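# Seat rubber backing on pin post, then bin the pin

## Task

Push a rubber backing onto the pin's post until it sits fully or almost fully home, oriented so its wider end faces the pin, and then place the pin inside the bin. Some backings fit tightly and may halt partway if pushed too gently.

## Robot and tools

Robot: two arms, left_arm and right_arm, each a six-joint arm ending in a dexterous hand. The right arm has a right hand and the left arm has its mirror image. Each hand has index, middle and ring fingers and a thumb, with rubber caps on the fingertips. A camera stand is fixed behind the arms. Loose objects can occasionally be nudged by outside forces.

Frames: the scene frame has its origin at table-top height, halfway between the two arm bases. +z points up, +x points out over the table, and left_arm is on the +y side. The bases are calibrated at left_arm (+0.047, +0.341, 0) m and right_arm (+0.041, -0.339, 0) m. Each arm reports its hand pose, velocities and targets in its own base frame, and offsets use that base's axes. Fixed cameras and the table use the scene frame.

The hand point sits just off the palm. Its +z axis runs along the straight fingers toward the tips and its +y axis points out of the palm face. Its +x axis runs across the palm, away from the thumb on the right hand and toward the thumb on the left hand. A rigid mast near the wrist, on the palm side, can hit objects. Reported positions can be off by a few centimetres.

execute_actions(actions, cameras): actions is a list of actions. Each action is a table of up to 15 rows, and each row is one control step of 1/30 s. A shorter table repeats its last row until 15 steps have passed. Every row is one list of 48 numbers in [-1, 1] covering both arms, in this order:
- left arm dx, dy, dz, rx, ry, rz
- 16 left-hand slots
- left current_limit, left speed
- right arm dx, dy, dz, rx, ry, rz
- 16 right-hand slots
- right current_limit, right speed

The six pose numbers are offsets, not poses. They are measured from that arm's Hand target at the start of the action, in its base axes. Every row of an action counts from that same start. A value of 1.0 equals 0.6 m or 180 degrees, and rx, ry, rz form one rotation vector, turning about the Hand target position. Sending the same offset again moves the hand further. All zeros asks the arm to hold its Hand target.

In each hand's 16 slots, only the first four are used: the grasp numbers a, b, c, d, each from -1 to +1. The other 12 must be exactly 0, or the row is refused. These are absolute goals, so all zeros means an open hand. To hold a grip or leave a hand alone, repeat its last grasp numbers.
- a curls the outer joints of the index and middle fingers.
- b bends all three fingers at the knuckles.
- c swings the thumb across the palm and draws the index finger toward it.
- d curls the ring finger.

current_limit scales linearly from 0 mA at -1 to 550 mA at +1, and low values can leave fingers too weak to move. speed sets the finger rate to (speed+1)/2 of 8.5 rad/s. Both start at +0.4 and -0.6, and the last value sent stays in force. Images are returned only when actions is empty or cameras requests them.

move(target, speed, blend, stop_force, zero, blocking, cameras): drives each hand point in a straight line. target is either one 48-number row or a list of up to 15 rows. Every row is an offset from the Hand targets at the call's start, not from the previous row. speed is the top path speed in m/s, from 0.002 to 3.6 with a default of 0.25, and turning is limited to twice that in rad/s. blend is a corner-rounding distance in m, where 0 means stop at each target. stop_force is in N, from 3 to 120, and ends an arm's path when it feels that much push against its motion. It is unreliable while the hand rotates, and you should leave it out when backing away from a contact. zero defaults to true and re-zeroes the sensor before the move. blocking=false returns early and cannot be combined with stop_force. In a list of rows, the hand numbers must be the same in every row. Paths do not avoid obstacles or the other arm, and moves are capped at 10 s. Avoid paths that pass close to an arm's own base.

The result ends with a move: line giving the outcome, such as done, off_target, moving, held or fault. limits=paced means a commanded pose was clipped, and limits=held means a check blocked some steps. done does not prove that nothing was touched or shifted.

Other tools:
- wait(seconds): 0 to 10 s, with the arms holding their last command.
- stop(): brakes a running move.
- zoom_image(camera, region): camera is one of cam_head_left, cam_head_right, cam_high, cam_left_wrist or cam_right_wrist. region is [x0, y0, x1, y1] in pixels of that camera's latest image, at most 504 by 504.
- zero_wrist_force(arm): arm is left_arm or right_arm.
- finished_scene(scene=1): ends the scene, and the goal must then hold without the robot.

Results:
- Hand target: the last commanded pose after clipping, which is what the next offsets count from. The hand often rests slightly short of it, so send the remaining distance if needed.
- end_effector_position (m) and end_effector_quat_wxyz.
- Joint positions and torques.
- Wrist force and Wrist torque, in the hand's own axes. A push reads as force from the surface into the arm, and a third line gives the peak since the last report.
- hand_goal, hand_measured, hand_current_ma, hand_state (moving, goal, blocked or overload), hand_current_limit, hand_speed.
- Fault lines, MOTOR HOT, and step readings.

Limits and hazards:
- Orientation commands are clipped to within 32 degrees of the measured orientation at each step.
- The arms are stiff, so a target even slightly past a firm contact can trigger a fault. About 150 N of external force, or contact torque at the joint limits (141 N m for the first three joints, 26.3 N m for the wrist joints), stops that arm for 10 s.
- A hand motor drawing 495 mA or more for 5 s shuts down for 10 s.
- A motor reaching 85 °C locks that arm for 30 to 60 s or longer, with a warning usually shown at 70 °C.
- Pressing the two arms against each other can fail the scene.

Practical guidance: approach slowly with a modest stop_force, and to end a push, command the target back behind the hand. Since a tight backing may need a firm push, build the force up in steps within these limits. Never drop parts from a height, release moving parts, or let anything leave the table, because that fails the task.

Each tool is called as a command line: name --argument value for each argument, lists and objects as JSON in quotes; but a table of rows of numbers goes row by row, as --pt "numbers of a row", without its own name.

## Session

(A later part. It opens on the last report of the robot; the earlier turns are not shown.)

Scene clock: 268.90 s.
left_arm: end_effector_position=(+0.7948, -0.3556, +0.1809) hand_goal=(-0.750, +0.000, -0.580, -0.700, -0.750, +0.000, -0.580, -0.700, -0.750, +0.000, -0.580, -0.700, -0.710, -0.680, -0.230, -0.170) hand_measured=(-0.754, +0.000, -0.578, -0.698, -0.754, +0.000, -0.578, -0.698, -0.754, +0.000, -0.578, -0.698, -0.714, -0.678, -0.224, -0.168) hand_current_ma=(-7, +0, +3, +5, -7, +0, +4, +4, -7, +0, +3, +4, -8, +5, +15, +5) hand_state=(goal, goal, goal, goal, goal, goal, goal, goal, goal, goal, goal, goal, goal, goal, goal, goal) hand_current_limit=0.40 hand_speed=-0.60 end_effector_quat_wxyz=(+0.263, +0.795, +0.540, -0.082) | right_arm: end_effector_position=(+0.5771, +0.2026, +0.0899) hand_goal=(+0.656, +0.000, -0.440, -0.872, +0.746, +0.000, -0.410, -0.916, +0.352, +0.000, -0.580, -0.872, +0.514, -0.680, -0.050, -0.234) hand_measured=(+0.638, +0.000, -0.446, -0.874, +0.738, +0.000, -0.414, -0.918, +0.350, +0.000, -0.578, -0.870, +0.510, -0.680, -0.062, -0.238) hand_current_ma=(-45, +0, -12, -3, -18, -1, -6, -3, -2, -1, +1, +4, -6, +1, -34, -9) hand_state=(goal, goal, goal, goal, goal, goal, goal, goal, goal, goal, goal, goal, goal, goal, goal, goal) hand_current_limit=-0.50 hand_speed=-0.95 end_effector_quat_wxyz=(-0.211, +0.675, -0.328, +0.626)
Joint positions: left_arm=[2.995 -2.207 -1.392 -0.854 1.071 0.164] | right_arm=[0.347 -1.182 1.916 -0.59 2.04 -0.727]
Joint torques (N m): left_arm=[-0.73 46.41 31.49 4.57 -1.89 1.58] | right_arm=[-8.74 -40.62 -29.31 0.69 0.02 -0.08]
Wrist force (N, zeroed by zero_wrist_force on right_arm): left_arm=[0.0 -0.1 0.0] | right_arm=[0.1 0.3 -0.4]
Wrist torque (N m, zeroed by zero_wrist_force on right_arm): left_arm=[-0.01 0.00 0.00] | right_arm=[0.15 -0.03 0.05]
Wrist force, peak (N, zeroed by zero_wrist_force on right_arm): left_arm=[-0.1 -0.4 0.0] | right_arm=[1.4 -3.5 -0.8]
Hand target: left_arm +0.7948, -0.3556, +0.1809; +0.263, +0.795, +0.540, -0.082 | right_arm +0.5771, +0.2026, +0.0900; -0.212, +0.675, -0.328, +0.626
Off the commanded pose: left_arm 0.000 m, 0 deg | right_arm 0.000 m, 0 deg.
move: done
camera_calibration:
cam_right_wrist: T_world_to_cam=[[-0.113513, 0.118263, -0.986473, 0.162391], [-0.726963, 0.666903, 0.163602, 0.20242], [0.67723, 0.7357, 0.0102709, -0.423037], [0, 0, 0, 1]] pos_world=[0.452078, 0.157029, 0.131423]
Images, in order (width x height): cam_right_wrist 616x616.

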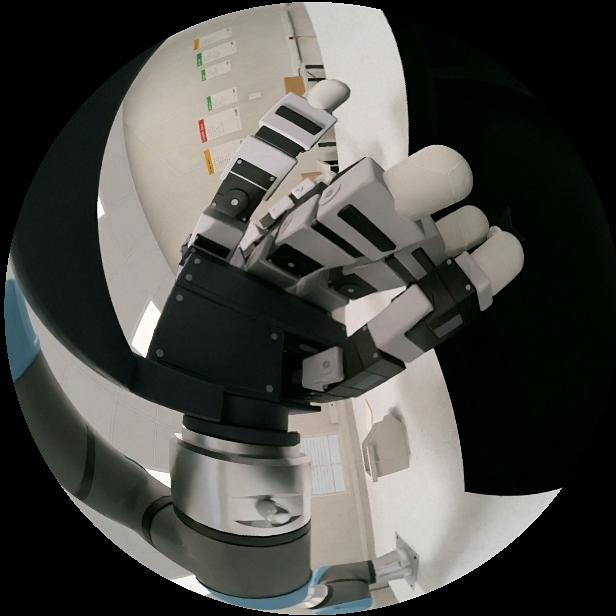

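move --target '[0,0,0,0,0,0,0,0,0,0,0,0,0,0,0,0,0,0,0,0,0,0,0.4,-0.6,0,0,-0.0333,0,0,0,0,0.855,0.72,0,0,0,0,0,0,0,0,0,0,0,0,0,-0.5,-0.95]' --speed 0.025 --cameras '["cam_right_wrist"]'

zoom_image --camera "cam_right_wrist" --region '[470, 190, 550, 270]'

move --target '[0,0,0,0,0,0,0,0,0,0,0,0,0,0,0,0,0,0,0,0,0,0,0.4,-0.6,0,0,-0.0033,0,0,0,0,0.855,0.72,0,0,0,0,0,0,0,0,0,0,0,0,0,-0.5,-0.95]' --speed 0.01 --cameras '["cam_right_wrist"]'

zoom_image --camera "cam_right_wrist" --region '[470, 190, 550, 270]'

Scene clock: 272.70 s.
left_arm: end_effector_position=(+0.7948, -0.3556, +0.1809) hand_goal=(-0.750, +0.000, -0.580, -0.700, -0.750, +0.000, -0.580, -0.700, -0.750, +0.000, -0.580, -0.700, -0.710, -0.680, -0.230, -0.170) hand_measured=(-0.754, +0.000, -0.578, -0.698, -0.754, +0.000, -0.578, -0.698, -0.754, +0.000, -0.578, -0.698, -0.714, -0.678, -0.224, -0.168) hand_current_ma=(-7, +0, +3, +5, -7, +0, +4, +4, -7, +0, +3, +4, -8, +5, +15, +5) hand_state=(goal, goal, goal, goal, goal, goal, goal, goal, goal, goal, goal, goal, goal, goal, goal, goal) hand_current_limit=0.40 hand_speed=-0.60 end_effector_quat_wxyz=(+0.263, +0.795, +0.540, -0.082) | right_arm: end_effector_position=(+0.5771, +0.2026, +0.0701) hand_goal=(+0.656, +0.000, -0.440, -0.872, +0.746, +0.000, -0.410, -0.916, +0.352, +0.000, -0.580, -0.872, +0.514, -0.680, -0.050, -0.234) hand_measured=(+0.638, +0.000, -0.446, -0.874, +0.738, +0.000, -0.414, -0.918, +0.350, +0.000, -0.578, -0.870, +0.510, -0.680, -0.062, -0.238) hand_current_ma=(-45, +0, -12, -3, -18, -1, -6, -3, -2, -1, +1, +4, -6, +1, -34, -9) hand_state=(goal, goal, goal, goal, goal, goal, goal, goal, goal, goal, goal, goal, goal, goal, goal, goal) hand_current_limit=-0.50 hand_speed=-0.95 end_effector_quat_wxyz=(-0.212, +0.675, -0.328, +0.626)
Joint positions: left_arm=[2.995 -2.207 -1.392 -0.854 1.071 0.164] | right_arm=[0.347 -1.148 1.932 -0.64 2.04 -0.727]
Joint torques (N m): left_arm=[-0.57 47.04 31.72 4.52 -1.82 1.63] | right_arm=[-6.03 -26.33 -2.24 -3.07 0.57 0.4]
Wrist force (N, zeroed by zero_wrist_force on right_arm): left_arm=[-0.1 -0.4 0.0] | right_arm=[0.0 0.4 -0.5]
Wrist torque (N m, zeroed by zero_wrist_force on right_arm): left_arm=[-0.05 0.02 0.00] | right_arm=[0.16 -0.01 0.04]
Wrist force, peak (N, zeroed by zero_wrist_force on right_arm): left_arm=[0.0 -0.5 -0.2] | right_arm=[0.1 0.5 -0.8]
Hand target: left_arm +0.7948, -0.3556, +0.1809; +0.263, +0.795, +0.540, -0.082 | right_arm +0.5771, +0.2026, +0.0700; -0.212, +0.675, -0.328, +0.626
Off the commanded pose: left_arm 0.000 m, 0 deg | right_arm 0.000 m, 0 deg.
move: done
camera_calibration:
cam_right_wrist: T_world_to_cam=[[-0.113445, 0.118335, -0.986472, 0.142817], [-0.726974, 0.666891, 0.163601, 0.205666], [0.677229, 0.735699, 0.0103709, -0.422845], [0, 0, 0, 1]] pos_world=[0.452078, 0.15703, 0.111623]
Images, in order (width x height): cam_right_wrist 616x616.

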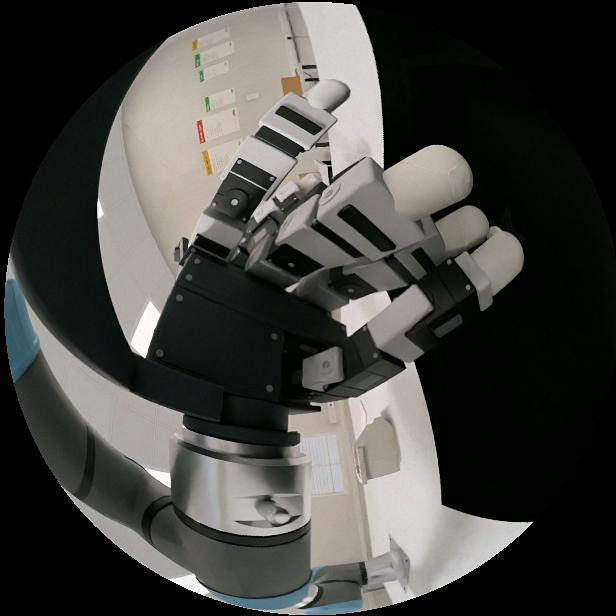

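Scaled by 6.300 from the camera's 616x616 image, which has a finer 880x880 frame.

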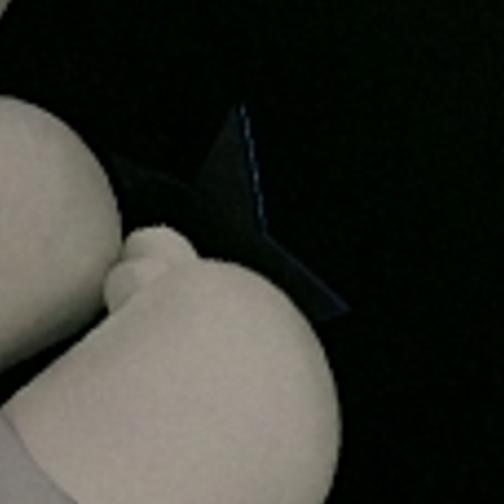

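Scene clock: 273.40 s.
left_arm: end_effector_position=(+0.7948, -0.3556, +0.1809) hand_goal=(-0.750, +0.000, -0.580, -0.700, -0.750, +0.000, -0.580, -0.700, -0.750, +0.000, -0.580, -0.700, -0.710, -0.680, -0.230, -0.170) hand_measured=(-0.754, +0.000, -0.578, -0.698, -0.754, +0.000, -0.578, -0.698, -0.754, +0.000, -0.578, -0.698, -0.714, -0.678, -0.224, -0.168) hand_current_ma=(-7, +0, +3, +5, -7, +0, +4, +4, -7, +0, +3, +4, -8, +5, +15, +5) hand_state=(goal, goal, goal, goal, goal, goal, goal, goal, goal, goal, goal, goal, goal, goal, goal, goal) hand_current_limit=0.40 hand_speed=-0.60 end_effector_quat_wxyz=(+0.263, +0.795, +0.540, -0.082) | right_arm: end_effector_position=(+0.5771, +0.2026, +0.0681) hand_goal=(+0.656, +0.000, -0.440, -0.872, +0.746, +0.000, -0.410, -0.916, +0.352, +0.000, -0.580, -0.872, +0.514, -0.680, -0.050, -0.234) hand_measured=(+0.638, +0.000, -0.446, -0.874, +0.738, +0.000, -0.414, -0.918, +0.350, +0.000, -0.578, -0.870, +0.510, -0.680, -0.062, -0.238) hand_current_ma=(-45, +0, -12, -3, -18, -1, -6, -3, -2, -1, +1, +4, -6, +1, -34, -9) hand_state=(goal, goal, goal, goal, goal, goal, goal, goal, goal, goal, goal, goal, goal, goal, goal, goal) hand_current_limit=-0.50 hand_speed=-0.95 end_effector_quat_wxyz=(-0.212, +0.675, -0.328, +0.626)
Joint positions: left_arm=[2.995 -2.207 -1.392 -0.854 1.071 0.164] | right_arm=[0.347 -1.145 1.933 -0.645 2.04 -0.727]
Joint torques (N m): left_arm=[-0.99 47.14 31.74 4.52 -1.74 1.63] | right_arm=[-5.41 -26.46 -1.85 -2.93 0.52 -1.15]
Wrist force (N, zeroed by zero_wrist_force on right_arm): left_arm=[-0.2 -0.2 0.0] | right_arm=[0.0 0.4 -0.5]
Wrist torque (N m, zeroed by zero_wrist_force on right_arm): left_arm=[-0.03 0.03 -0.01] | right_arm=[0.15 -0.02 0.04]
Wrist force, peak (N, zeroed by zero_wrist_force on right_arm): left_arm=[-0.4 -0.2 -0.2] | right_arm=[0.3 0.5 -0.7]
Hand target: left_arm +0.7948, -0.3556, +0.1809; +0.263, +0.795, +0.540, -0.082 | right_arm +0.5771, +0.2026, +0.0681; -0.212, +0.675, -0.328, +0.626
Off the commanded pose: left_arm 0.000 m, 0 deg | right_arm 0.000 m, 0 deg.
move: done
camera_calibration:
cam_right_wrist: T_world_to_cam=[[-0.113445, 0.118335, -0.986472, 0.140844], [-0.726974, 0.666891, 0.163601, 0.205993], [0.677229, 0.735699, 0.0103709, -0.422824], [0, 0, 0, 1]] pos_world=[0.452078, 0.15703, 0.109623]
Images, in order (width x height): cam_right_wrist 616x616.

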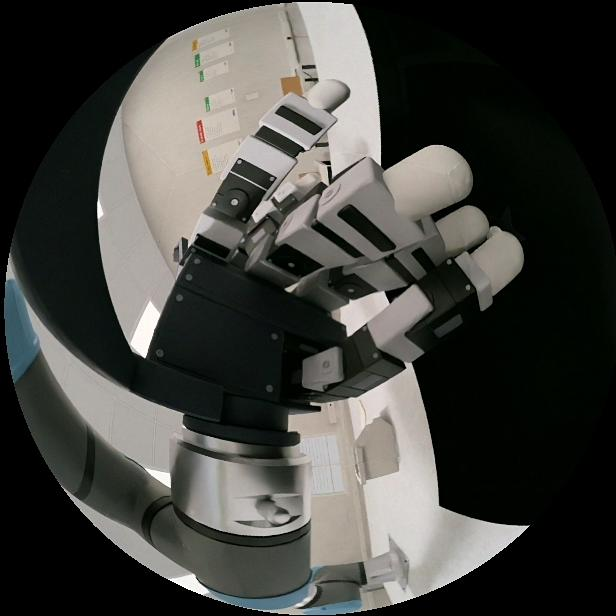

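Scaled by 6.300 from the camera's 616x616 image, which has a finer 880x880 frame.

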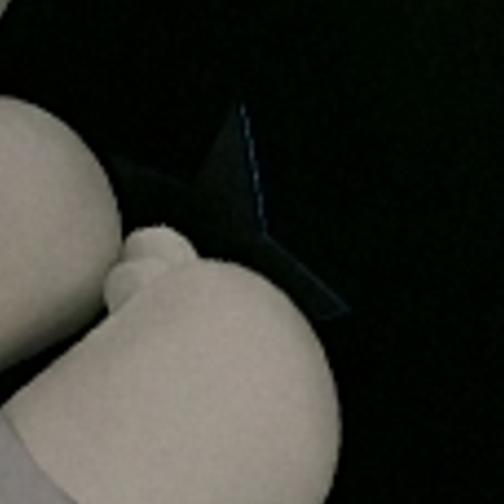

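move --target '[0,0,0,0,0,0,0,0,0,0,0,0,0,0,0,0,0,0,0,0,0,0,0.4,-0.6,0,0,-0.0025,0,0,0,0,0.855,0.72,0,0,0,0,0,0,0,0,0,0,0,0,0,-0.5,-0.95]' --speed 0.01 --cameras '["cam_right_wrist"]'

zoom_image --camera "cam_right_wrist" --region '[470, 190, 550, 270]'

move --target '[0,0,0,0,0,0,0,0,0,0,0,0,0,0,0,0,0,0,0,0,0,0,0.4,-0.6,0,0,-0.0025,0,0,0,0,0.855,0.72,0,0,0,0,0,0,0,0,0,0,0,0,0,-0.5,-0.95]' --speed 0.01 --cameras '["cam_right_wrist"]'

zoom_image --camera "cam_right_wrist" --region '[470, 190, 550, 270]'

Scene clock: 274.47 s.
left_arm: end_effector_position=(+0.7948, -0.3556, +0.1809) hand_goal=(-0.750, +0.000, -0.580, -0.700, -0.750, +0.000, -0.580, -0.700, -0.750, +0.000, -0.580, -0.700, -0.710, -0.680, -0.230, -0.170) hand_measured=(-0.754, +0.000, -0.578, -0.698, -0.754, +0.000, -0.578, -0.698, -0.754, +0.000, -0.578, -0.698, -0.714, -0.678, -0.224, -0.168) hand_current_ma=(-7, +0, +3, +5, -7, +0, +4, +4, -7, +0, +3, +4, -8, +5, +15, +5) hand_state=(goal, goal, goal, goal, goal, goal, goal, goal, goal, goal, goal, goal, goal, goal, goal, goal) hand_current_limit=0.40 hand_speed=-0.60 end_effector_quat_wxyz=(+0.263, +0.795, +0.540, -0.082) | right_arm: end_effector_position=(+0.5771, +0.2026, +0.0666) hand_goal=(+0.656, +0.000, -0.440, -0.872, +0.746, +0.000, -0.410, -0.916, +0.352, +0.000, -0.580, -0.872, +0.514, -0.680, -0.050, -0.234) hand_measured=(+0.638, +0.000, -0.446, -0.874, +0.738, +0.000, -0.414, -0.918, +0.350, +0.000, -0.578, -0.870, +0.510, -0.680, -0.062, -0.238) hand_current_ma=(-45, +0, -12, -3, -18, -1, -6, -3, -2, -1, +1, +4, -6, +1, -34, -9) hand_state=(goal, goal, goal, goal, goal, goal, goal, goal, goal, goal, goal, goal, goal, goal, goal, goal) hand_current_limit=-0.50 hand_speed=-0.95 end_effector_quat_wxyz=(-0.212, +0.675, -0.328, +0.626)
Joint positions: left_arm=[2.995 -2.207 -1.392 -0.854 1.071 0.164] | right_arm=[0.347 -1.142 1.934 -0.649 2.04 -0.727]
Joint torques (N m): left_arm=[-0.85 46.89 30.98 4.5 -1.83 1.66] | right_arm=[-4.82 -26.88 -1.28 -2.83 0.23 -1.2]
Wrist force (N, zeroed by zero_wrist_force on right_arm): left_arm=[-0.2 0.0 -0.1] | right_arm=[0.5 -0.4 -0.4]
Wrist torque (N m, zeroed by zero_wrist_force on right_arm): left_arm=[0.01 0.02 -0.02] | right_arm=[0.06 -0.07 0.07]
Wrist force, peak (N, zeroed by zero_wrist_force on right_arm): left_arm=[-0.1 -0.4 0.0] | right_arm=[0.3 0.5 -0.8]
Hand target: left_arm +0.7948, -0.3556, +0.1809; +0.263, +0.795, +0.540, -0.082 | right_arm +0.5771, +0.2026, +0.0666; -0.212, +0.675, -0.328, +0.626
Off the commanded pose: left_arm 0.000 m, 0 deg | right_arm 0.000 m, 0 deg.
move: done
camera_calibration:
cam_right_wrist: T_world_to_cam=[[-0.113445, 0.118335, -0.986472, 0.139364], [-0.726974, 0.666891, 0.163601, 0.206239], [0.677229, 0.735699, 0.0103709, -0.422808], [0, 0, 0, 1]] pos_world=[0.452078, 0.15703, 0.108123]
Images, in order (width x height): cam_right_wrist 616x616.

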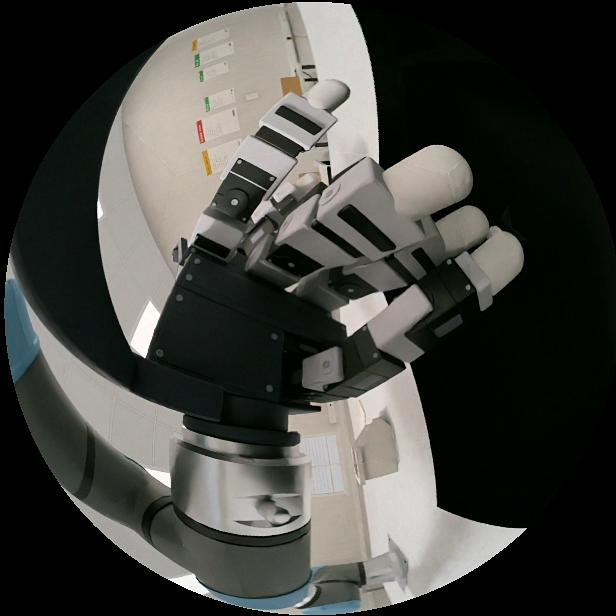

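Scaled by 6.300 from the camera's 616x616 image, which has a finer 880x880 frame.

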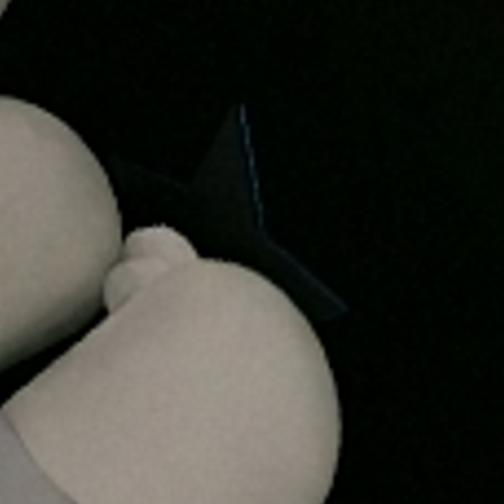

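Scene clock: 275.17 s.
left_arm: end_effector_position=(+0.7948, -0.3556, +0.1809) hand_goal=(-0.750, +0.000, -0.580, -0.700, -0.750, +0.000, -0.580, -0.700, -0.750, +0.000, -0.580, -0.700, -0.710, -0.680, -0.230, -0.170) hand_measured=(-0.754, +0.000, -0.578, -0.698, -0.754, +0.000, -0.578, -0.698, -0.754, +0.000, -0.578, -0.698, -0.714, -0.678, -0.224, -0.168) hand_current_ma=(-7, +0, +3, +5, -7, +0, +4, +4, -7, +0, +3, +4, -8, +5, +15, +5) hand_state=(goal, goal, goal, goal, goal, goal, goal, goal, goal, goal, goal, goal, goal, goal, goal, goal) hand_current_limit=0.40 hand_speed=-0.60 end_effector_quat_wxyz=(+0.263, +0.795, +0.540, -0.082) | right_arm: end_effector_position=(+0.5771, +0.2026, +0.0651) hand_goal=(+0.656, +0.000, -0.440, -0.872, +0.746, +0.000, -0.410, -0.916, +0.352, +0.000, -0.580, -0.872, +0.514, -0.680, -0.050, -0.234) hand_measured=(+0.638, +0.002, -0.446, -0.874, +0.738, +0.000, -0.414, -0.918, +0.350, +0.000, -0.578, -0.870, +0.512, -0.680, -0.062, -0.238) hand_current_ma=(-45, +3, -12, -3, -18, -1, -6, -3, -2, -1, +1, +4, -3, +1, -34, -9) hand_state=(goal, goal, goal, goal, goal, goal, goal, goal, goal, goal, goal, goal, goal, goal, goal, goal) hand_current_limit=-0.50 hand_speed=-0.95 end_effector_quat_wxyz=(-0.211, +0.675, -0.328, +0.626)
Joint positions: left_arm=[2.995 -2.207 -1.392 -0.854 1.071 0.164] | right_arm=[0.347 -1.139 1.935 -0.652 2.04 -0.727]
Joint torques (N m): left_arm=[-1.02 47.1 31.45 4.52 -1.88 1.67] | right_arm=[-4.42 -26.94 -0.24 -2.88 0.01 -1.23]
Wrist force (N, zeroed by zero_wrist_force on right_arm): left_arm=[0.0 -0.2 0.1] | right_arm=[0.5 -0.7 -1.0]
Wrist torque (N m, zeroed by zero_wrist_force on right_arm): left_arm=[-0.04 0.02 0.00] | right_arm=[0.08 -0.04 0.05]
Wrist force, peak (N, zeroed by zero_wrist_force on right_arm): left_arm=[-0.3 -0.3 0.2] | right_arm=[0.8 -2.6 -1.5]
Hand target: left_arm +0.7948, -0.3556, +0.1809; +0.263, +0.795, +0.540, -0.082 | right_arm +0.5771, +0.2026, +0.0651; -0.212, +0.675, -0.328, +0.626
Off the commanded pose: left_arm 0.000 m, 0 deg | right_arm 0.000 m, 0 deg.
move: done
camera_calibration:
cam_right_wrist: T_world_to_cam=[[-0.113445, 0.118335, -0.986472, 0.137884], [-0.726974, 0.666891, 0.163601, 0.206484], [0.677229, 0.735699, 0.0103709, -0.422793], [0, 0, 0, 1]] pos_world=[0.452078, 0.15703, 0.106623]
Images, in order (width x height): cam_right_wrist 616x616.

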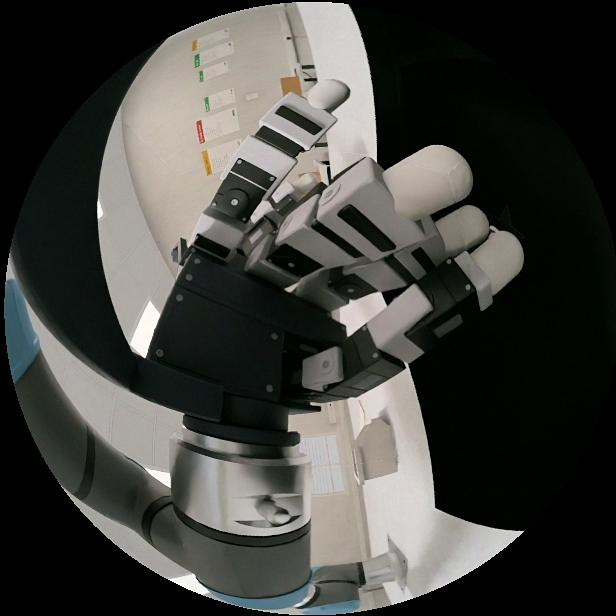

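Scaled by 6.300 from the camera's 616x616 image, which has a finer 880x880 frame.

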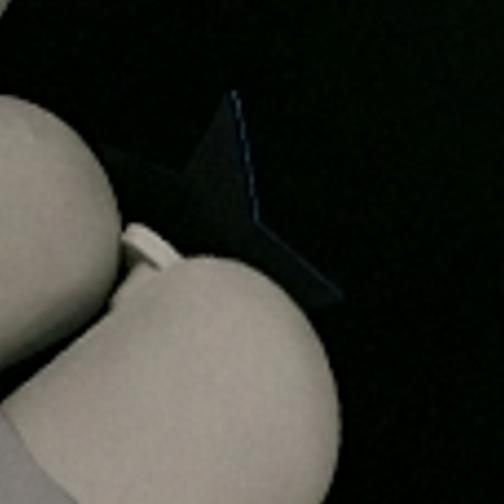

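zoom_image --camera "cam_right_wrist" --region '[480, 215, 510, 245]'

Scaled by 16.800 from the camera's 616x616 image, which has a finer 880x880 frame.

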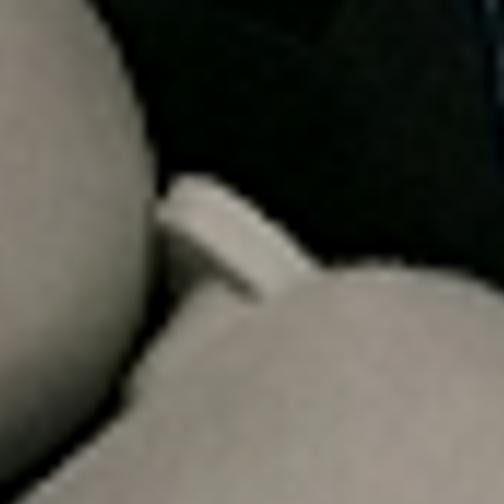

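move --pt "0 0 0 0 0 0 0 0 0 0 0 0 0 0 0 0 0 0 0 0 0 0 0.4 -0.6 0 0 0.0333 0 0 0 0 0.855 0.72 0 0 0 0 0 0 0 0 0 0 0 0 0 -0.5 -0.95" --speed 0.02 --cameras '["cam_right_wrist"]'

zoom_image --camera "cam_right_wrist" --region '[470, 190, 550, 270]'

zoom_image --camera "cam_right_wrist" --region '[480, 215, 510, 245]'

Scene clock: 277.67 s.
left_arm: end_effector_position=(+0.7948, -0.3556, +0.1809) hand_goal=(-0.750, +0.000, -0.580, -0.700, -0.750, +0.000, -0.580, -0.700, -0.750, +0.000, -0.580, -0.700, -0.710, -0.680, -0.230, -0.170) hand_measured=(-0.754, +0.000, -0.578, -0.698, -0.754, +0.000, -0.578, -0.698, -0.754, +0.000, -0.578, -0.698, -0.714, -0.678, -0.224, -0.168) hand_current_ma=(-7, +0, +3, +5, -7, +0, +4, +4, -7, +0, +3, +4, -8, +5, +15, +5) hand_state=(goal, goal, goal, goal, goal, goal, goal, goal, goal, goal, goal, goal, goal, goal, goal, goal) hand_current_limit=0.40 hand_speed=-0.60 end_effector_quat_wxyz=(+0.263, +0.795, +0.540, -0.082) | right_arm: end_effector_position=(+0.5771, +0.2026, +0.0850) hand_goal=(+0.656, +0.000, -0.440, -0.872, +0.746, +0.000, -0.410, -0.916, +0.352, +0.000, -0.580, -0.872, +0.514, -0.680, -0.050, -0.234) hand_measured=(+0.648, +0.000, -0.444, -0.874, +0.738, +0.000, -0.414, -0.918, +0.350, +0.000, -0.578, -0.870, +0.512, -0.680, -0.052, -0.236) hand_current_ma=(-14, +0, -7, -3, -18, -1, -6, -3, -2, -1, +1, +4, -4, +1, -5, -3) hand_state=(goal, goal, goal, goal, goal, goal, goal, goal, goal, goal, goal, goal, goal, goal, goal, goal) hand_current_limit=-0.50 hand_speed=-0.95 end_effector_quat_wxyz=(-0.211, +0.675, -0.328, +0.626)
Joint positions: left_arm=[2.995 -2.207 -1.392 -0.854 1.071 0.164] | right_arm=[0.347 -1.174 1.92 -0.603 2.04 -0.727]
Joint torques (N m): left_arm=[-0.68 46.96 31.34 4.52 -1.85 1.64] | right_arm=[-1.71 -40.89 -29.83 0.75 -0.6 -0.83]
Wrist force (N, zeroed by zero_wrist_force on right_arm): left_arm=[0.0 -0.3 0.0] | right_arm=[0.2 0.1 -0.5]
Wrist torque (N m, zeroed by zero_wrist_force on right_arm): left_arm=[-0.04 0.01 0.00] | right_arm=[0.13 -0.04 0.05]
Wrist force, peak (N, zeroed by zero_wrist_force on right_arm): left_arm=[-0.3 -0.5 -0.1] | right_arm=[0.5 -0.9 -1.0]
Hand target: left_arm +0.7948, -0.3556, +0.1809; +0.263, +0.795, +0.540, -0.082 | right_arm +0.5771, +0.2026, +0.0850; -0.212, +0.675, -0.328, +0.626
Off the commanded pose: left_arm 0.000 m, 0 deg | right_arm 0.000 m, 0 deg.
move: done
camera_calibration:
cam_right_wrist: T_world_to_cam=[[-0.113445, 0.118335, -0.986472, 0.157416], [-0.726974, 0.666891, 0.163601, 0.203245], [0.677229, 0.735699, 0.0103709, -0.422998], [0, 0, 0, 1]] pos_world=[0.452078, 0.15703, 0.126423]
Images, in order (width x height): cam_right_wrist 616x616.

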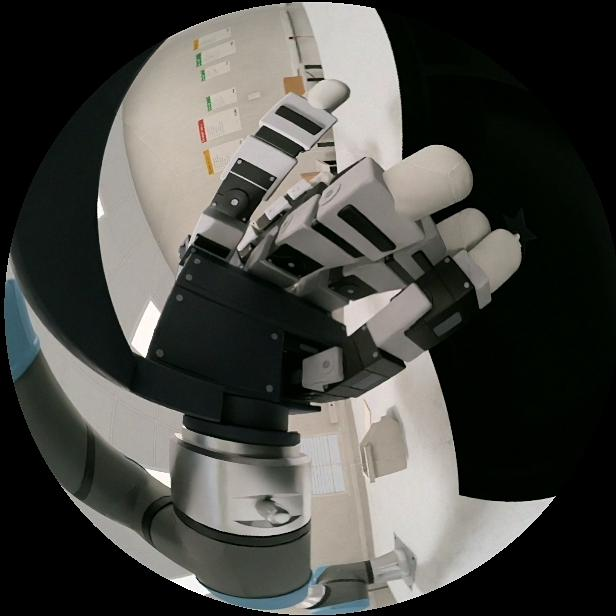

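Scaled by 6.300 from the camera's 616x616 image, which has a finer 880x880 frame.

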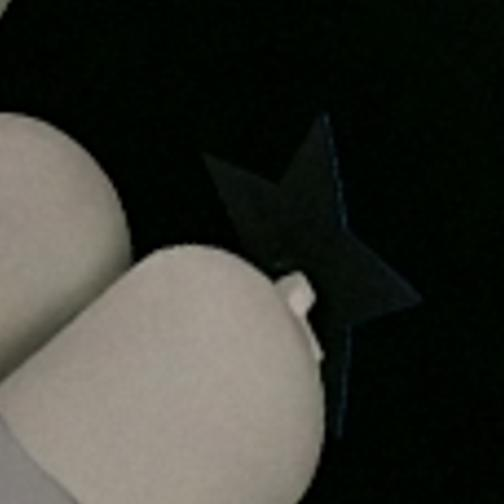

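Scaled by 16.800 from the camera's 616x616 image, which has a finer 880x880 frame.

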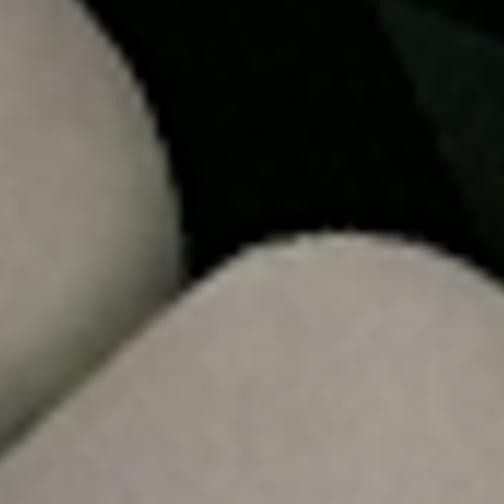

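move --pt "0 0 0 0 0 0 0 0 0 0 0 0 0 0 0 0 0 0 0 0 0 0 0.4 -0.6 -0.0167 -0.025 0.0917 0 0 0 0 0.8 0.72 0 0 0 0 0 0 0 0 0 0 0 0 0 -0.5 -0.9" --speed 0.08 --cameras '["cam_right_wrist","cam_high"]'

zoom_image --camera "cam_right_wrist" --region '[490, 190, 590, 290]'

zoom_image --camera "cam_high" --region '[180, 310, 240, 370]'

Scene clock: 279.27 s.
left_arm: end_effector_position=(+0.7948, -0.3556, +0.1809) hand_goal=(-0.750, +0.000, -0.580, -0.700, -0.750, +0.000, -0.580, -0.700, -0.750, +0.000, -0.580, -0.700, -0.710, -0.680, -0.230, -0.170) hand_measured=(-0.754, +0.000, -0.578, -0.698, -0.754, +0.000, -0.578, -0.698, -0.754, +0.000, -0.578, -0.698, -0.714, -0.678, -0.224, -0.168) hand_current_ma=(-7, +0, +3, +5, -7, +0, +4, +4, -7, +0, +3, +4, -8, +5, +15, +5) hand_state=(goal, goal, goal, goal, goal, goal, goal, goal, goal, goal, goal, goal, goal, goal, goal, goal) hand_current_limit=0.40 hand_speed=-0.60 end_effector_quat_wxyz=(+0.263, +0.795, +0.540, -0.082) | right_arm: end_effector_position=(+0.5671, +0.1876, +0.1400) hand_goal=(+0.582, +0.000, -0.424, -0.860, +0.650, +0.000, -0.420, -0.916, +0.270, +0.000, -0.580, -0.860, +0.514, -0.680, -0.050, -0.222) hand_measured=(+0.582, +0.000, -0.428, -0.862, +0.650, +0.000, -0.418, -0.918, +0.276, +0.000, -0.578, -0.862, +0.510, -0.680, -0.052, -0.224) hand_current_ma=(+1, +0, -6, -4, +0, -1, +2, -3, +9, -1, +1, -4, -5, +1, -5, -3) hand_state=(goal, goal, goal, goal, goal, goal, goal, goal, goal, goal, goal, goal, goal, goal, goal, goal) hand_current_limit=-0.50 hand_speed=-0.90 end_effector_quat_wxyz=(-0.211, +0.675, -0.328, +0.626)
Joint positions: left_arm=[2.995 -2.207 -1.392 -0.854 1.071 0.164] | right_arm=[0.322 -1.296 1.917 -0.48 2.015 -0.731]
Joint torques (N m): left_arm=[-0.52 47.43 31.06 4.37 -1.96 1.57] | right_arm=[-12.11 -39.48 -30.63 0.9 -1.26 -0.91]
Wrist force (N, zeroed by zero_wrist_force on right_arm): left_arm=[0.1 0.0 0.0] | right_arm=[0.2 0.4 -0.7]
Wrist torque (N m, zeroed by zero_wrist_force on right_arm): left_arm=[-0.01 0.00 0.01] | right_arm=[0.17 -0.03 0.13]
Wrist force, peak (N, zeroed by zero_wrist_force on right_arm): left_arm=[-0.1 -0.4 -0.2] | right_arm=[0.5 0.1 -0.8]
Hand target: left_arm +0.7948, -0.3556, +0.1809; +0.263, +0.795, +0.540, -0.082 | right_arm +0.5671, +0.1876, +0.1401; -0.212, +0.675, -0.328, +0.626
Off the commanded pose: left_arm 0.000 m, 0 deg | right_arm 0.000 m, 0 deg.
move: done
camera_calibration:
cam_right_wrist: T_world_to_cam=[[-0.113445, 0.118335, -0.986472, 0.212313], [-0.726974, 0.666891, 0.163601, 0.19698], [0.677229, 0.735699, 0.0103709, -0.405761], [0, 0, 0, 1]] pos_world=[0.442078, 0.14203, 0.181423]
Images, in order (width x height): cam_high 504x504, cam_right_wrist 616x616.

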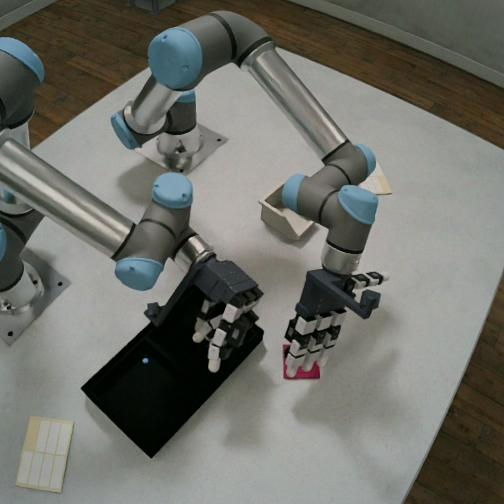

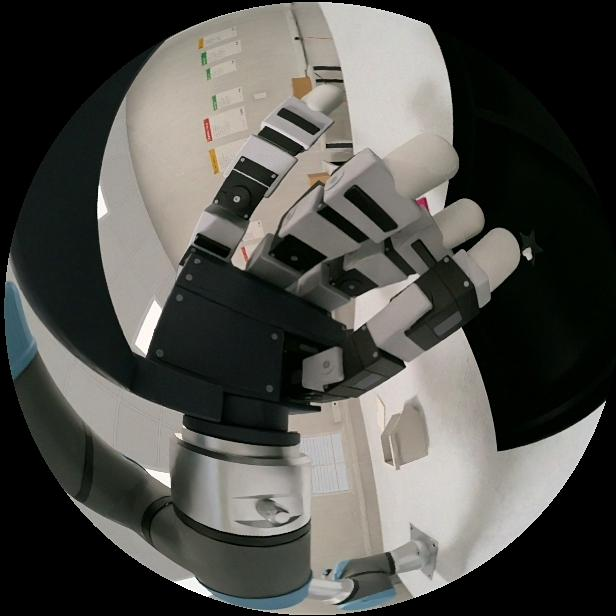

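Scaled by 5.040 from the camera's 616x616 image, which has a finer 880x880 frame.

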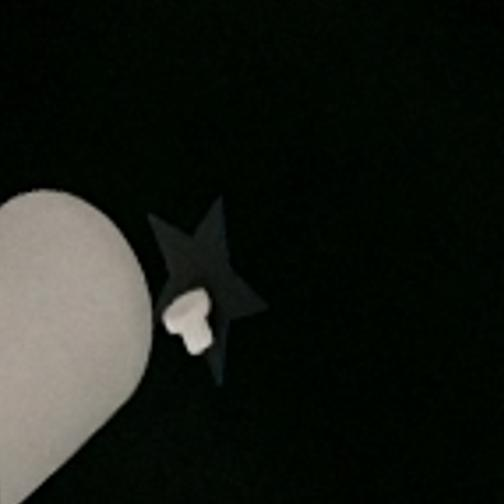

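Scaled by 8.400 from the camera's 504x504 image, which has a finer 720x720 frame.

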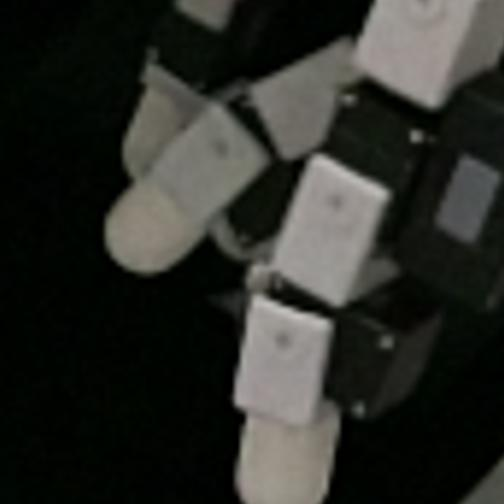

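move --pt "0 0 0 0 0 0 0 0 0 0 0 0 0 0 0 0 0 0 0 0 0 0 0.4 -0.6 -0.0358 0.0985 0.0167 0 0 0.2611 0 0.77 0.72 0 0 0 0 0 0 0 0 0 0 0 0 0 -0.5 -0.9" --speed 0.2 --cameras '["cam_right_wrist","cam_high"]'

zoom_image --camera "cam_right_wrist" --region '[460, 190, 560, 290]'

zoom_image --camera "cam_high" --region '[170, 300, 250, 380]'

Scene clock: 288.37 s.
left_arm: end_effector_position=(+0.7948, -0.3556, +0.1809) hand_goal=(-0.750, +0.000, -0.580, -0.700, -0.750, +0.000, -0.580, -0.700, -0.750, +0.000, -0.580, -0.700, -0.710, -0.680, -0.230, -0.170) hand_measured=(-0.754, +0.000, -0.578, -0.698, -0.754, +0.000, -0.578, -0.698, -0.754, +0.000, -0.578, -0.698, -0.714, -0.678, -0.224, -0.168) hand_current_ma=(-7, +0, +3, +5, -7, +0, +4, +4, -7, +0, +3, +4, -8, +5, +15, +5) hand_state=(goal, goal, goal, goal, goal, goal, goal, goal, goal, goal, goal, goal, goal, goal, goal, goal) hand_current_limit=0.40 hand_speed=-0.60 end_effector_quat_wxyz=(+0.263, +0.795, +0.540, -0.082) | right_arm: end_effector_position=(+0.5456, +0.2467, +0.1501) hand_goal=(+0.542, +0.000, -0.416, -0.854, +0.598, +0.000, -0.426, -0.916, +0.224, +0.000, -0.580, -0.854, +0.514, -0.680, -0.050, -0.216) hand_measured=(+0.544, +0.000, -0.420, -0.856, +0.598, +0.000, -0.424, -0.918, +0.230, +0.000, -0.578, -0.856, +0.510, -0.680, -0.052, -0.218) hand_current_ma=(+1, +0, -6, -4, +1, -1, +2, -3, +10, -1, +1, -4, -5, +1, -5, -3) hand_state=(goal, goal, goal, goal, goal, goal, goal, goal, goal, goal, goal, goal, goal, goal, goal, goal) hand_current_limit=-0.50 hand_speed=-0.90 end_effector_quat_wxyz=(-0.443, +0.750, -0.032, +0.489)
Joint positions: left_arm=[2.995 -2.207 -1.392 -0.854 1.071 0.164] | right_arm=[0.024 -1.448 2.079 -0.468 0.907 -0.893]
Joint torques (N m): left_arm=[-1.28 47.47 30.81 4.43 -1.88 1.65] | right_arm=[-11.82 -15.93 -30.2 0.82 -1.46 -1.78]
Wrist force (N, zeroed by zero_wrist_force on right_arm): left_arm=[0.0 -0.1 -0.3] | right_arm=[-0.3 0.3 -0.8]
Wrist torque (N m, zeroed by zero_wrist_force on right_arm): left_arm=[0.01 0.00 0.00] | right_arm=[0.12 0.05 0.08]
Wrist force, peak (N, zeroed by zero_wrist_force on right_arm): left_arm=[-0.2 -0.4 -0.1] | right_arm=[0.2 0.2 -0.9]
Hand target: left_arm +0.7948, -0.3556, +0.1809; +0.263, +0.795, +0.540, -0.082 | right_arm +0.5456, +0.2467, +0.1501; -0.443, +0.750, -0.032, +0.489
Off the commanded pose: left_arm 0.000 m, 0 deg | right_arm 0.000 m, 0 deg.
move: done
camera_calibration:
cam_right_wrist: T_world_to_cam=[[-0.163907, -0.00224214, -0.986473, 0.270123], [-0.983539, -0.0767298, 0.163594, 0.46372], [-0.0760587, 0.997049, 0.0103713, -0.0882248], [0, 0, 0, 1]] pos_world=[0.493652, 0.124151, 0.191523]
Images, in order (width x height): cam_high 504x504, cam_right_wrist 616x616.

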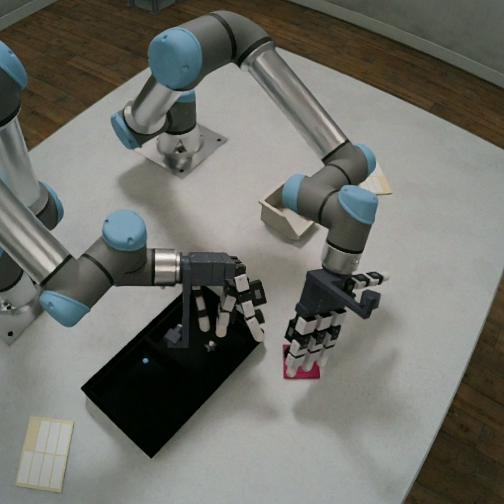

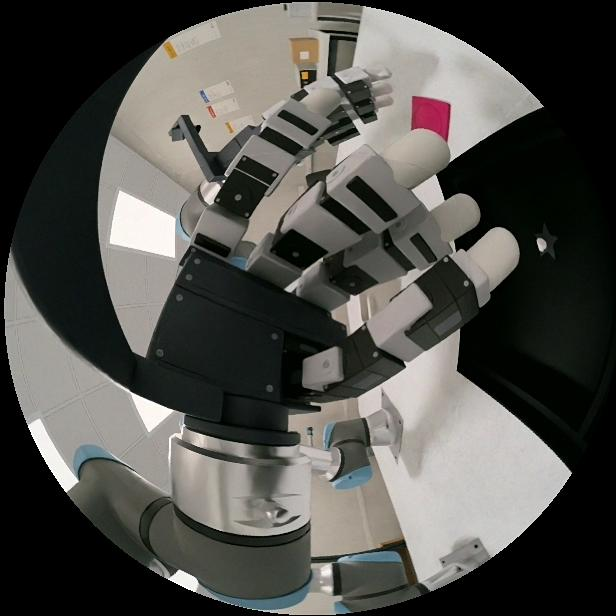

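Scaled by 5.040 from the camera's 616x616 image, which has a finer 880x880 frame.

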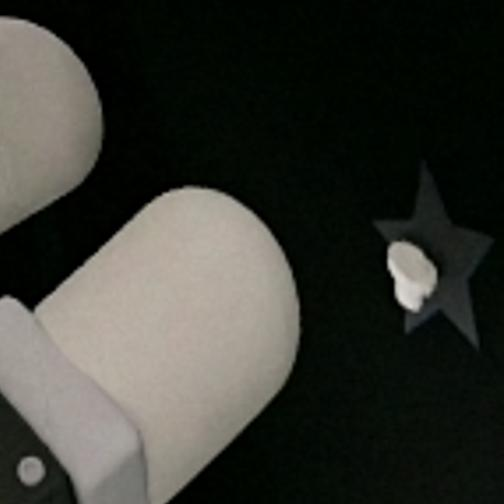

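Scaled by 6.300 from the camera's 504x504 image, which has a finer 720x720 frame.

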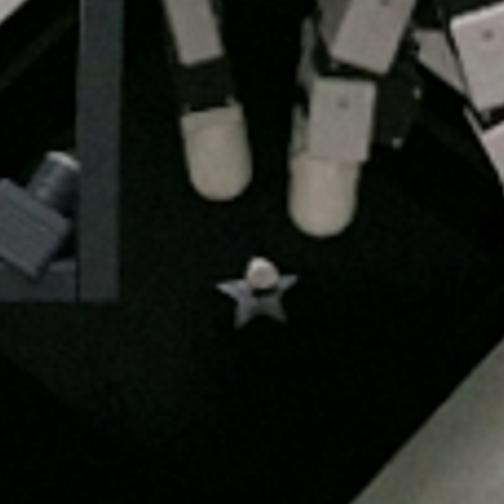

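zoom_image --camera "cam_high" --region '[200, 336, 224, 360]'

zoom_image --camera "cam_right_wrist" --region '[530, 218, 562, 262]'

Scaled by 21.000 from the camera's 504x504 image, which has a finer 720x720 frame.

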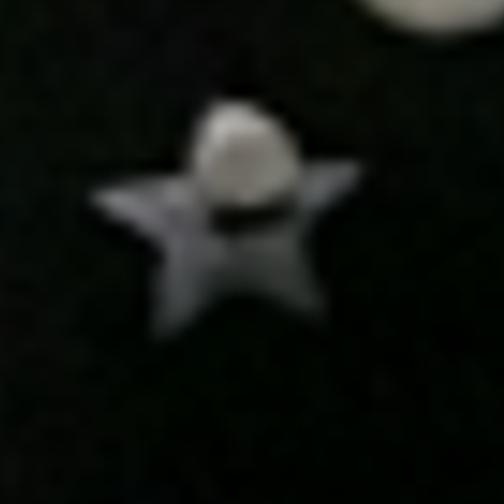

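Scaled by 11.455 from the camera's 616x616 image, which has a finer 880x880 frame.

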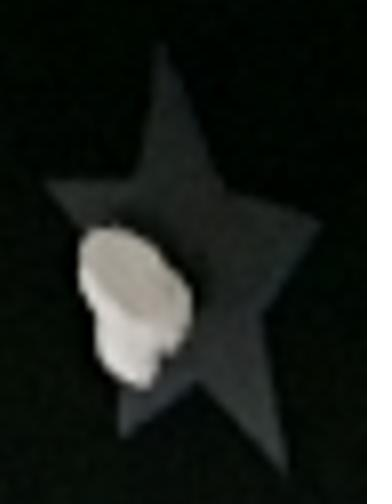

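move --pt "0 0 0 0 0 0 0 0 0 0 0 0 0 0 0 0 0 0 0 0 0 0 0.4 -0.6 -0.0043 -0.0045 -0.1083 0 0 0 0 0.77 0.72 0 0 0 0 0 0 0 0 0 0 0 0 0 -0.5 -0.9" --speed 0.1

move --pt "0 0 0 0 0 0 0 0 0 0 0 0 0 0 0 0 0 0 0 0 0 0 0.4 -0.6 0 0 -0.035 0 0 0 0 0.77 0.72 0 0 0 0 0 0 0 0 0 0 0 0 0 -0.5 -0.9" --speed 0.015 --stop_force 3 --cameras '["cam_right_wrist","cam_high"]'

zoom_image --camera "cam_right_wrist" --region '[470, 190, 550, 270]'

zoom_image --camera "cam_high" --region '[190, 325, 240, 375]'

Scene clock: 297.70 s.
left_arm: end_effector_position=(+0.7948, -0.3556, +0.1809) hand_goal=(-0.750, +0.000, -0.580, -0.700, -0.750, +0.000, -0.580, -0.700, -0.750, +0.000, -0.580, -0.700, -0.710, -0.680, -0.230, -0.170) hand_measured=(-0.754, +0.000, -0.578, -0.698, -0.754, +0.000, -0.578, -0.698, -0.754, +0.000, -0.578, -0.698, -0.714, -0.678, -0.224, -0.168) hand_current_ma=(-7, +0, +3, +5, -7, +0, +4, +4, -7, +0, +3, +4, -8, +5, +15, +5) hand_state=(goal, goal, goal, goal, goal, goal, goal, goal, goal, goal, goal, goal, goal, goal, goal, goal) hand_current_limit=0.40 hand_speed=-0.60 end_effector_quat_wxyz=(+0.263, +0.795, +0.540, -0.082) | right_arm: end_effector_position=(+0.5431, +0.2440, +0.0851) hand_goal=(+0.542, +0.000, -0.416, -0.854, +0.598, +0.000, -0.426, -0.916, +0.224, +0.000, -0.580, -0.854, +0.514, -0.680, -0.050, -0.216) hand_measured=(+0.544, +0.000, -0.420, -0.856, +0.598, +0.000, -0.424, -0.918, +0.230, +0.000, -0.578, -0.856, +0.510, -0.680, -0.052, -0.218) hand_current_ma=(+1, +0, -6, -4, +1, -1, +2, -3, +10, -1, +1, -4, -5, +1, -5, -3) hand_state=(goal, goal, goal, goal, goal, goal, goal, goal, goal, goal, goal, goal, goal, goal, goal, goal) hand_current_limit=-0.50 hand_speed=-0.90 end_effector_quat_wxyz=(-0.443, +0.750, -0.032, +0.489)
Joint positions: left_arm=[2.995 -2.207 -1.392 -0.854 1.071 0.164] | right_arm=[0.016 -1.336 2.16 -0.66 0.899 -0.895]
Joint torques (N m): left_arm=[-0.6 46.77 31.22 4.52 -1.89 1.69] | right_arm=[-12.54 -18.25 -0.12 -2.95 -1.72 1.58]
Wrist force (N, zeroed by zero_wrist_force on right_arm): left_arm=[-0.1 0.0 0.0] | right_arm=[0.1 0.0 -0.6]
Wrist torque (N m, zeroed by zero_wrist_force on right_arm): left_arm=[-0.01 0.01 0.00] | right_arm=[0.08 -0.01 0.03]
Wrist force, peak (N, zeroed by zero_wrist_force on right_arm): left_arm=[-0.2 -0.5 -0.1] | right_arm=[0.4 -0.5 -0.8]
Hand target: left_arm +0.7948, -0.3556, +0.1809; +0.263, +0.795, +0.540, -0.082 | right_arm +0.5431, +0.2440, +0.0851; -0.443, +0.750, -0.032, +0.489
Off the commanded pose: left_arm 0.000 m, 0 deg | right_arm 0.000 m, 0 deg.
move: done

Scene clock: 300.07 s.
left_arm: end_effector_position=(+0.7948, -0.3556, +0.1809) hand_goal=(-0.750, +0.000, -0.580, -0.700, -0.750, +0.000, -0.580, -0.700, -0.750, +0.000, -0.580, -0.700, -0.710, -0.680, -0.230, -0.170) hand_measured=(-0.754, +0.000, -0.578, -0.698, -0.754, +0.000, -0.578, -0.698, -0.754, +0.000, -0.578, -0.698, -0.714, -0.678, -0.224, -0.168) hand_current_ma=(-7, +0, +3, +5, -7, +0, +4, +4, -7, +0, +3, +4, -8, +5, +15, +5) hand_state=(goal, goal, goal, goal, goal, goal, goal, goal, goal, goal, goal, goal, goal, goal, goal, goal) hand_current_limit=0.40 hand_speed=-0.60 end_effector_quat_wxyz=(+0.263, +0.795, +0.540, -0.082) | right_arm: end_effector_position=(+0.5431, +0.2440, +0.0678) hand_goal=(+0.542, +0.000, -0.416, -0.854, +0.598, +0.000, -0.426, -0.916, +0.224, +0.000, -0.580, -0.854, +0.514, -0.680, -0.050, -0.216) hand_measured=(+0.546, +0.000, -0.420, -0.856, +0.598, +0.000, -0.424, -0.918, +0.230, +0.000, -0.578, -0.856, +0.510, -0.680, -0.052, -0.218) hand_current_ma=(+6, +0, -5, -4, +1, -1, +2, -3, +9, -1, +1, -4, -5, +1, -4, -3) hand_state=(goal, goal, goal, goal, goal, goal, goal, goal, goal, goal, goal, goal, goal, goal, goal, goal) hand_current_limit=-0.50 hand_speed=-0.90 end_effector_quat_wxyz=(-0.443, +0.750, -0.032, +0.489)
Joint positions: left_arm=[2.995 -2.207 -1.392 -0.854 1.071 0.164] | right_arm=[0.016 -1.299 2.174 -0.712 0.899 -0.895]
Joint torques (N m): left_arm=[-1.6 47.26 31.58 4.48 -1.85 1.5] | right_arm=[-4.26 -34.21 -27.35 0.92 -0.49 -0.86]
Wrist force (N, zeroed by zero_wrist_force on right_arm): left_arm=[-0.1 -0.1 0.0] | right_arm=[-0.1 0.3 -0.7]
Wrist torque (N m, zeroed by zero_wrist_force on right_arm): left_arm=[-0.02 0.01 -0.01] | right_arm=[0.11 0.02 0.02]
Wrist force, peak (N, zeroed by zero_wrist_force on right_arm): left_arm=[-0.2 -0.4 0.1] | right_arm=[3.5 -2.5 -2.5]
Hand target: left_arm +0.7948, -0.3556, +0.1809; +0.263, +0.795, +0.540, -0.082 | right_arm +0.5431, +0.2440, +0.0678; -0.443, +0.750, -0.032, +0.489 (not the last commanded pose)
Off the commanded pose: left_arm 0.000 m, 0 deg | right_arm 0.004 m, 0 deg.
move: contact (right_arm)
camera_calibration:
cam_right_wrist: T_world_to_cam=[[-0.163906, -0.00225852, -0.986473, 0.188621], [-0.983532, -0.0768279, 0.163593, 0.47451], [-0.0761582, 0.997042, 0.0103712, -0.0848208], [0, 0, 0, 1]] pos_world=[0.491152, 0.121452, 0.109323]
Images, in order (width x height): cam_high 504x504, cam_right_wrist 616x616.

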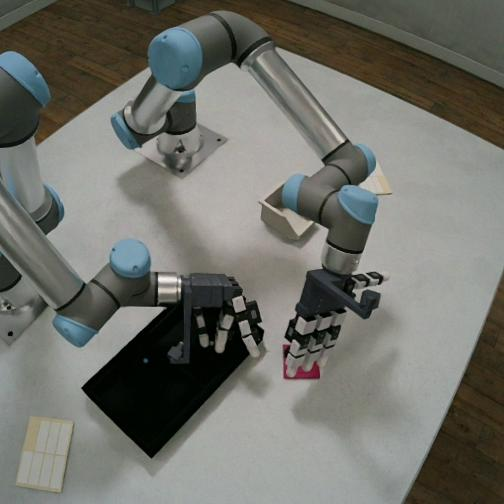

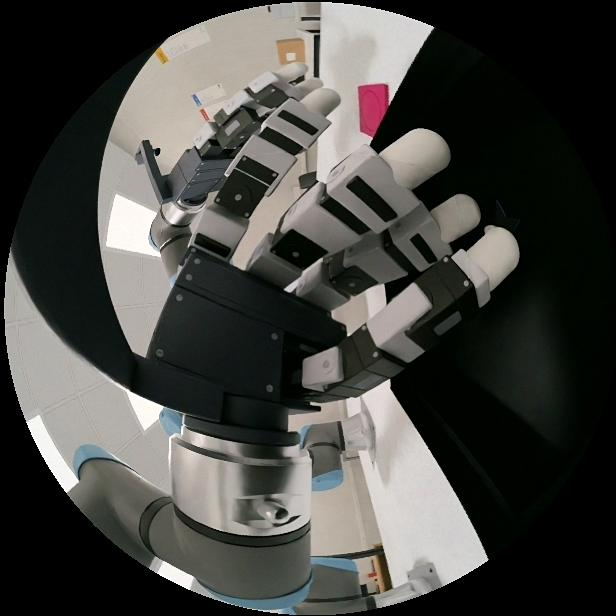

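Scaled by 6.300 from the camera's 616x616 image, which has a finer 880x880 frame.

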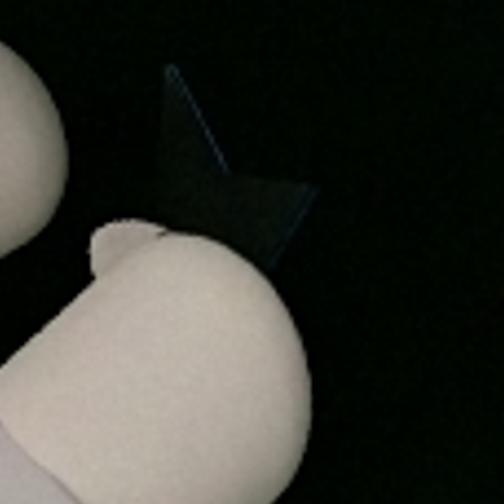

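Scaled by 10.080 from the camera's 504x504 image, which has a finer 720x720 frame.

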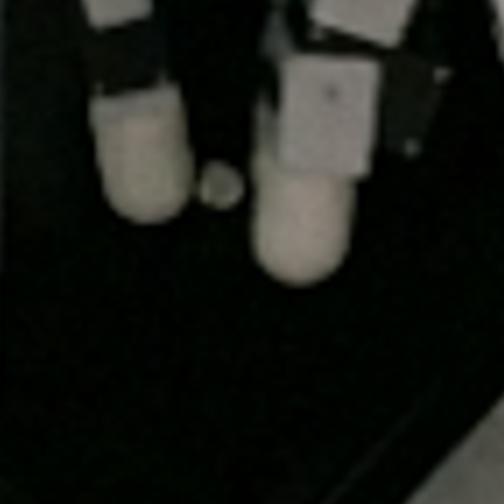

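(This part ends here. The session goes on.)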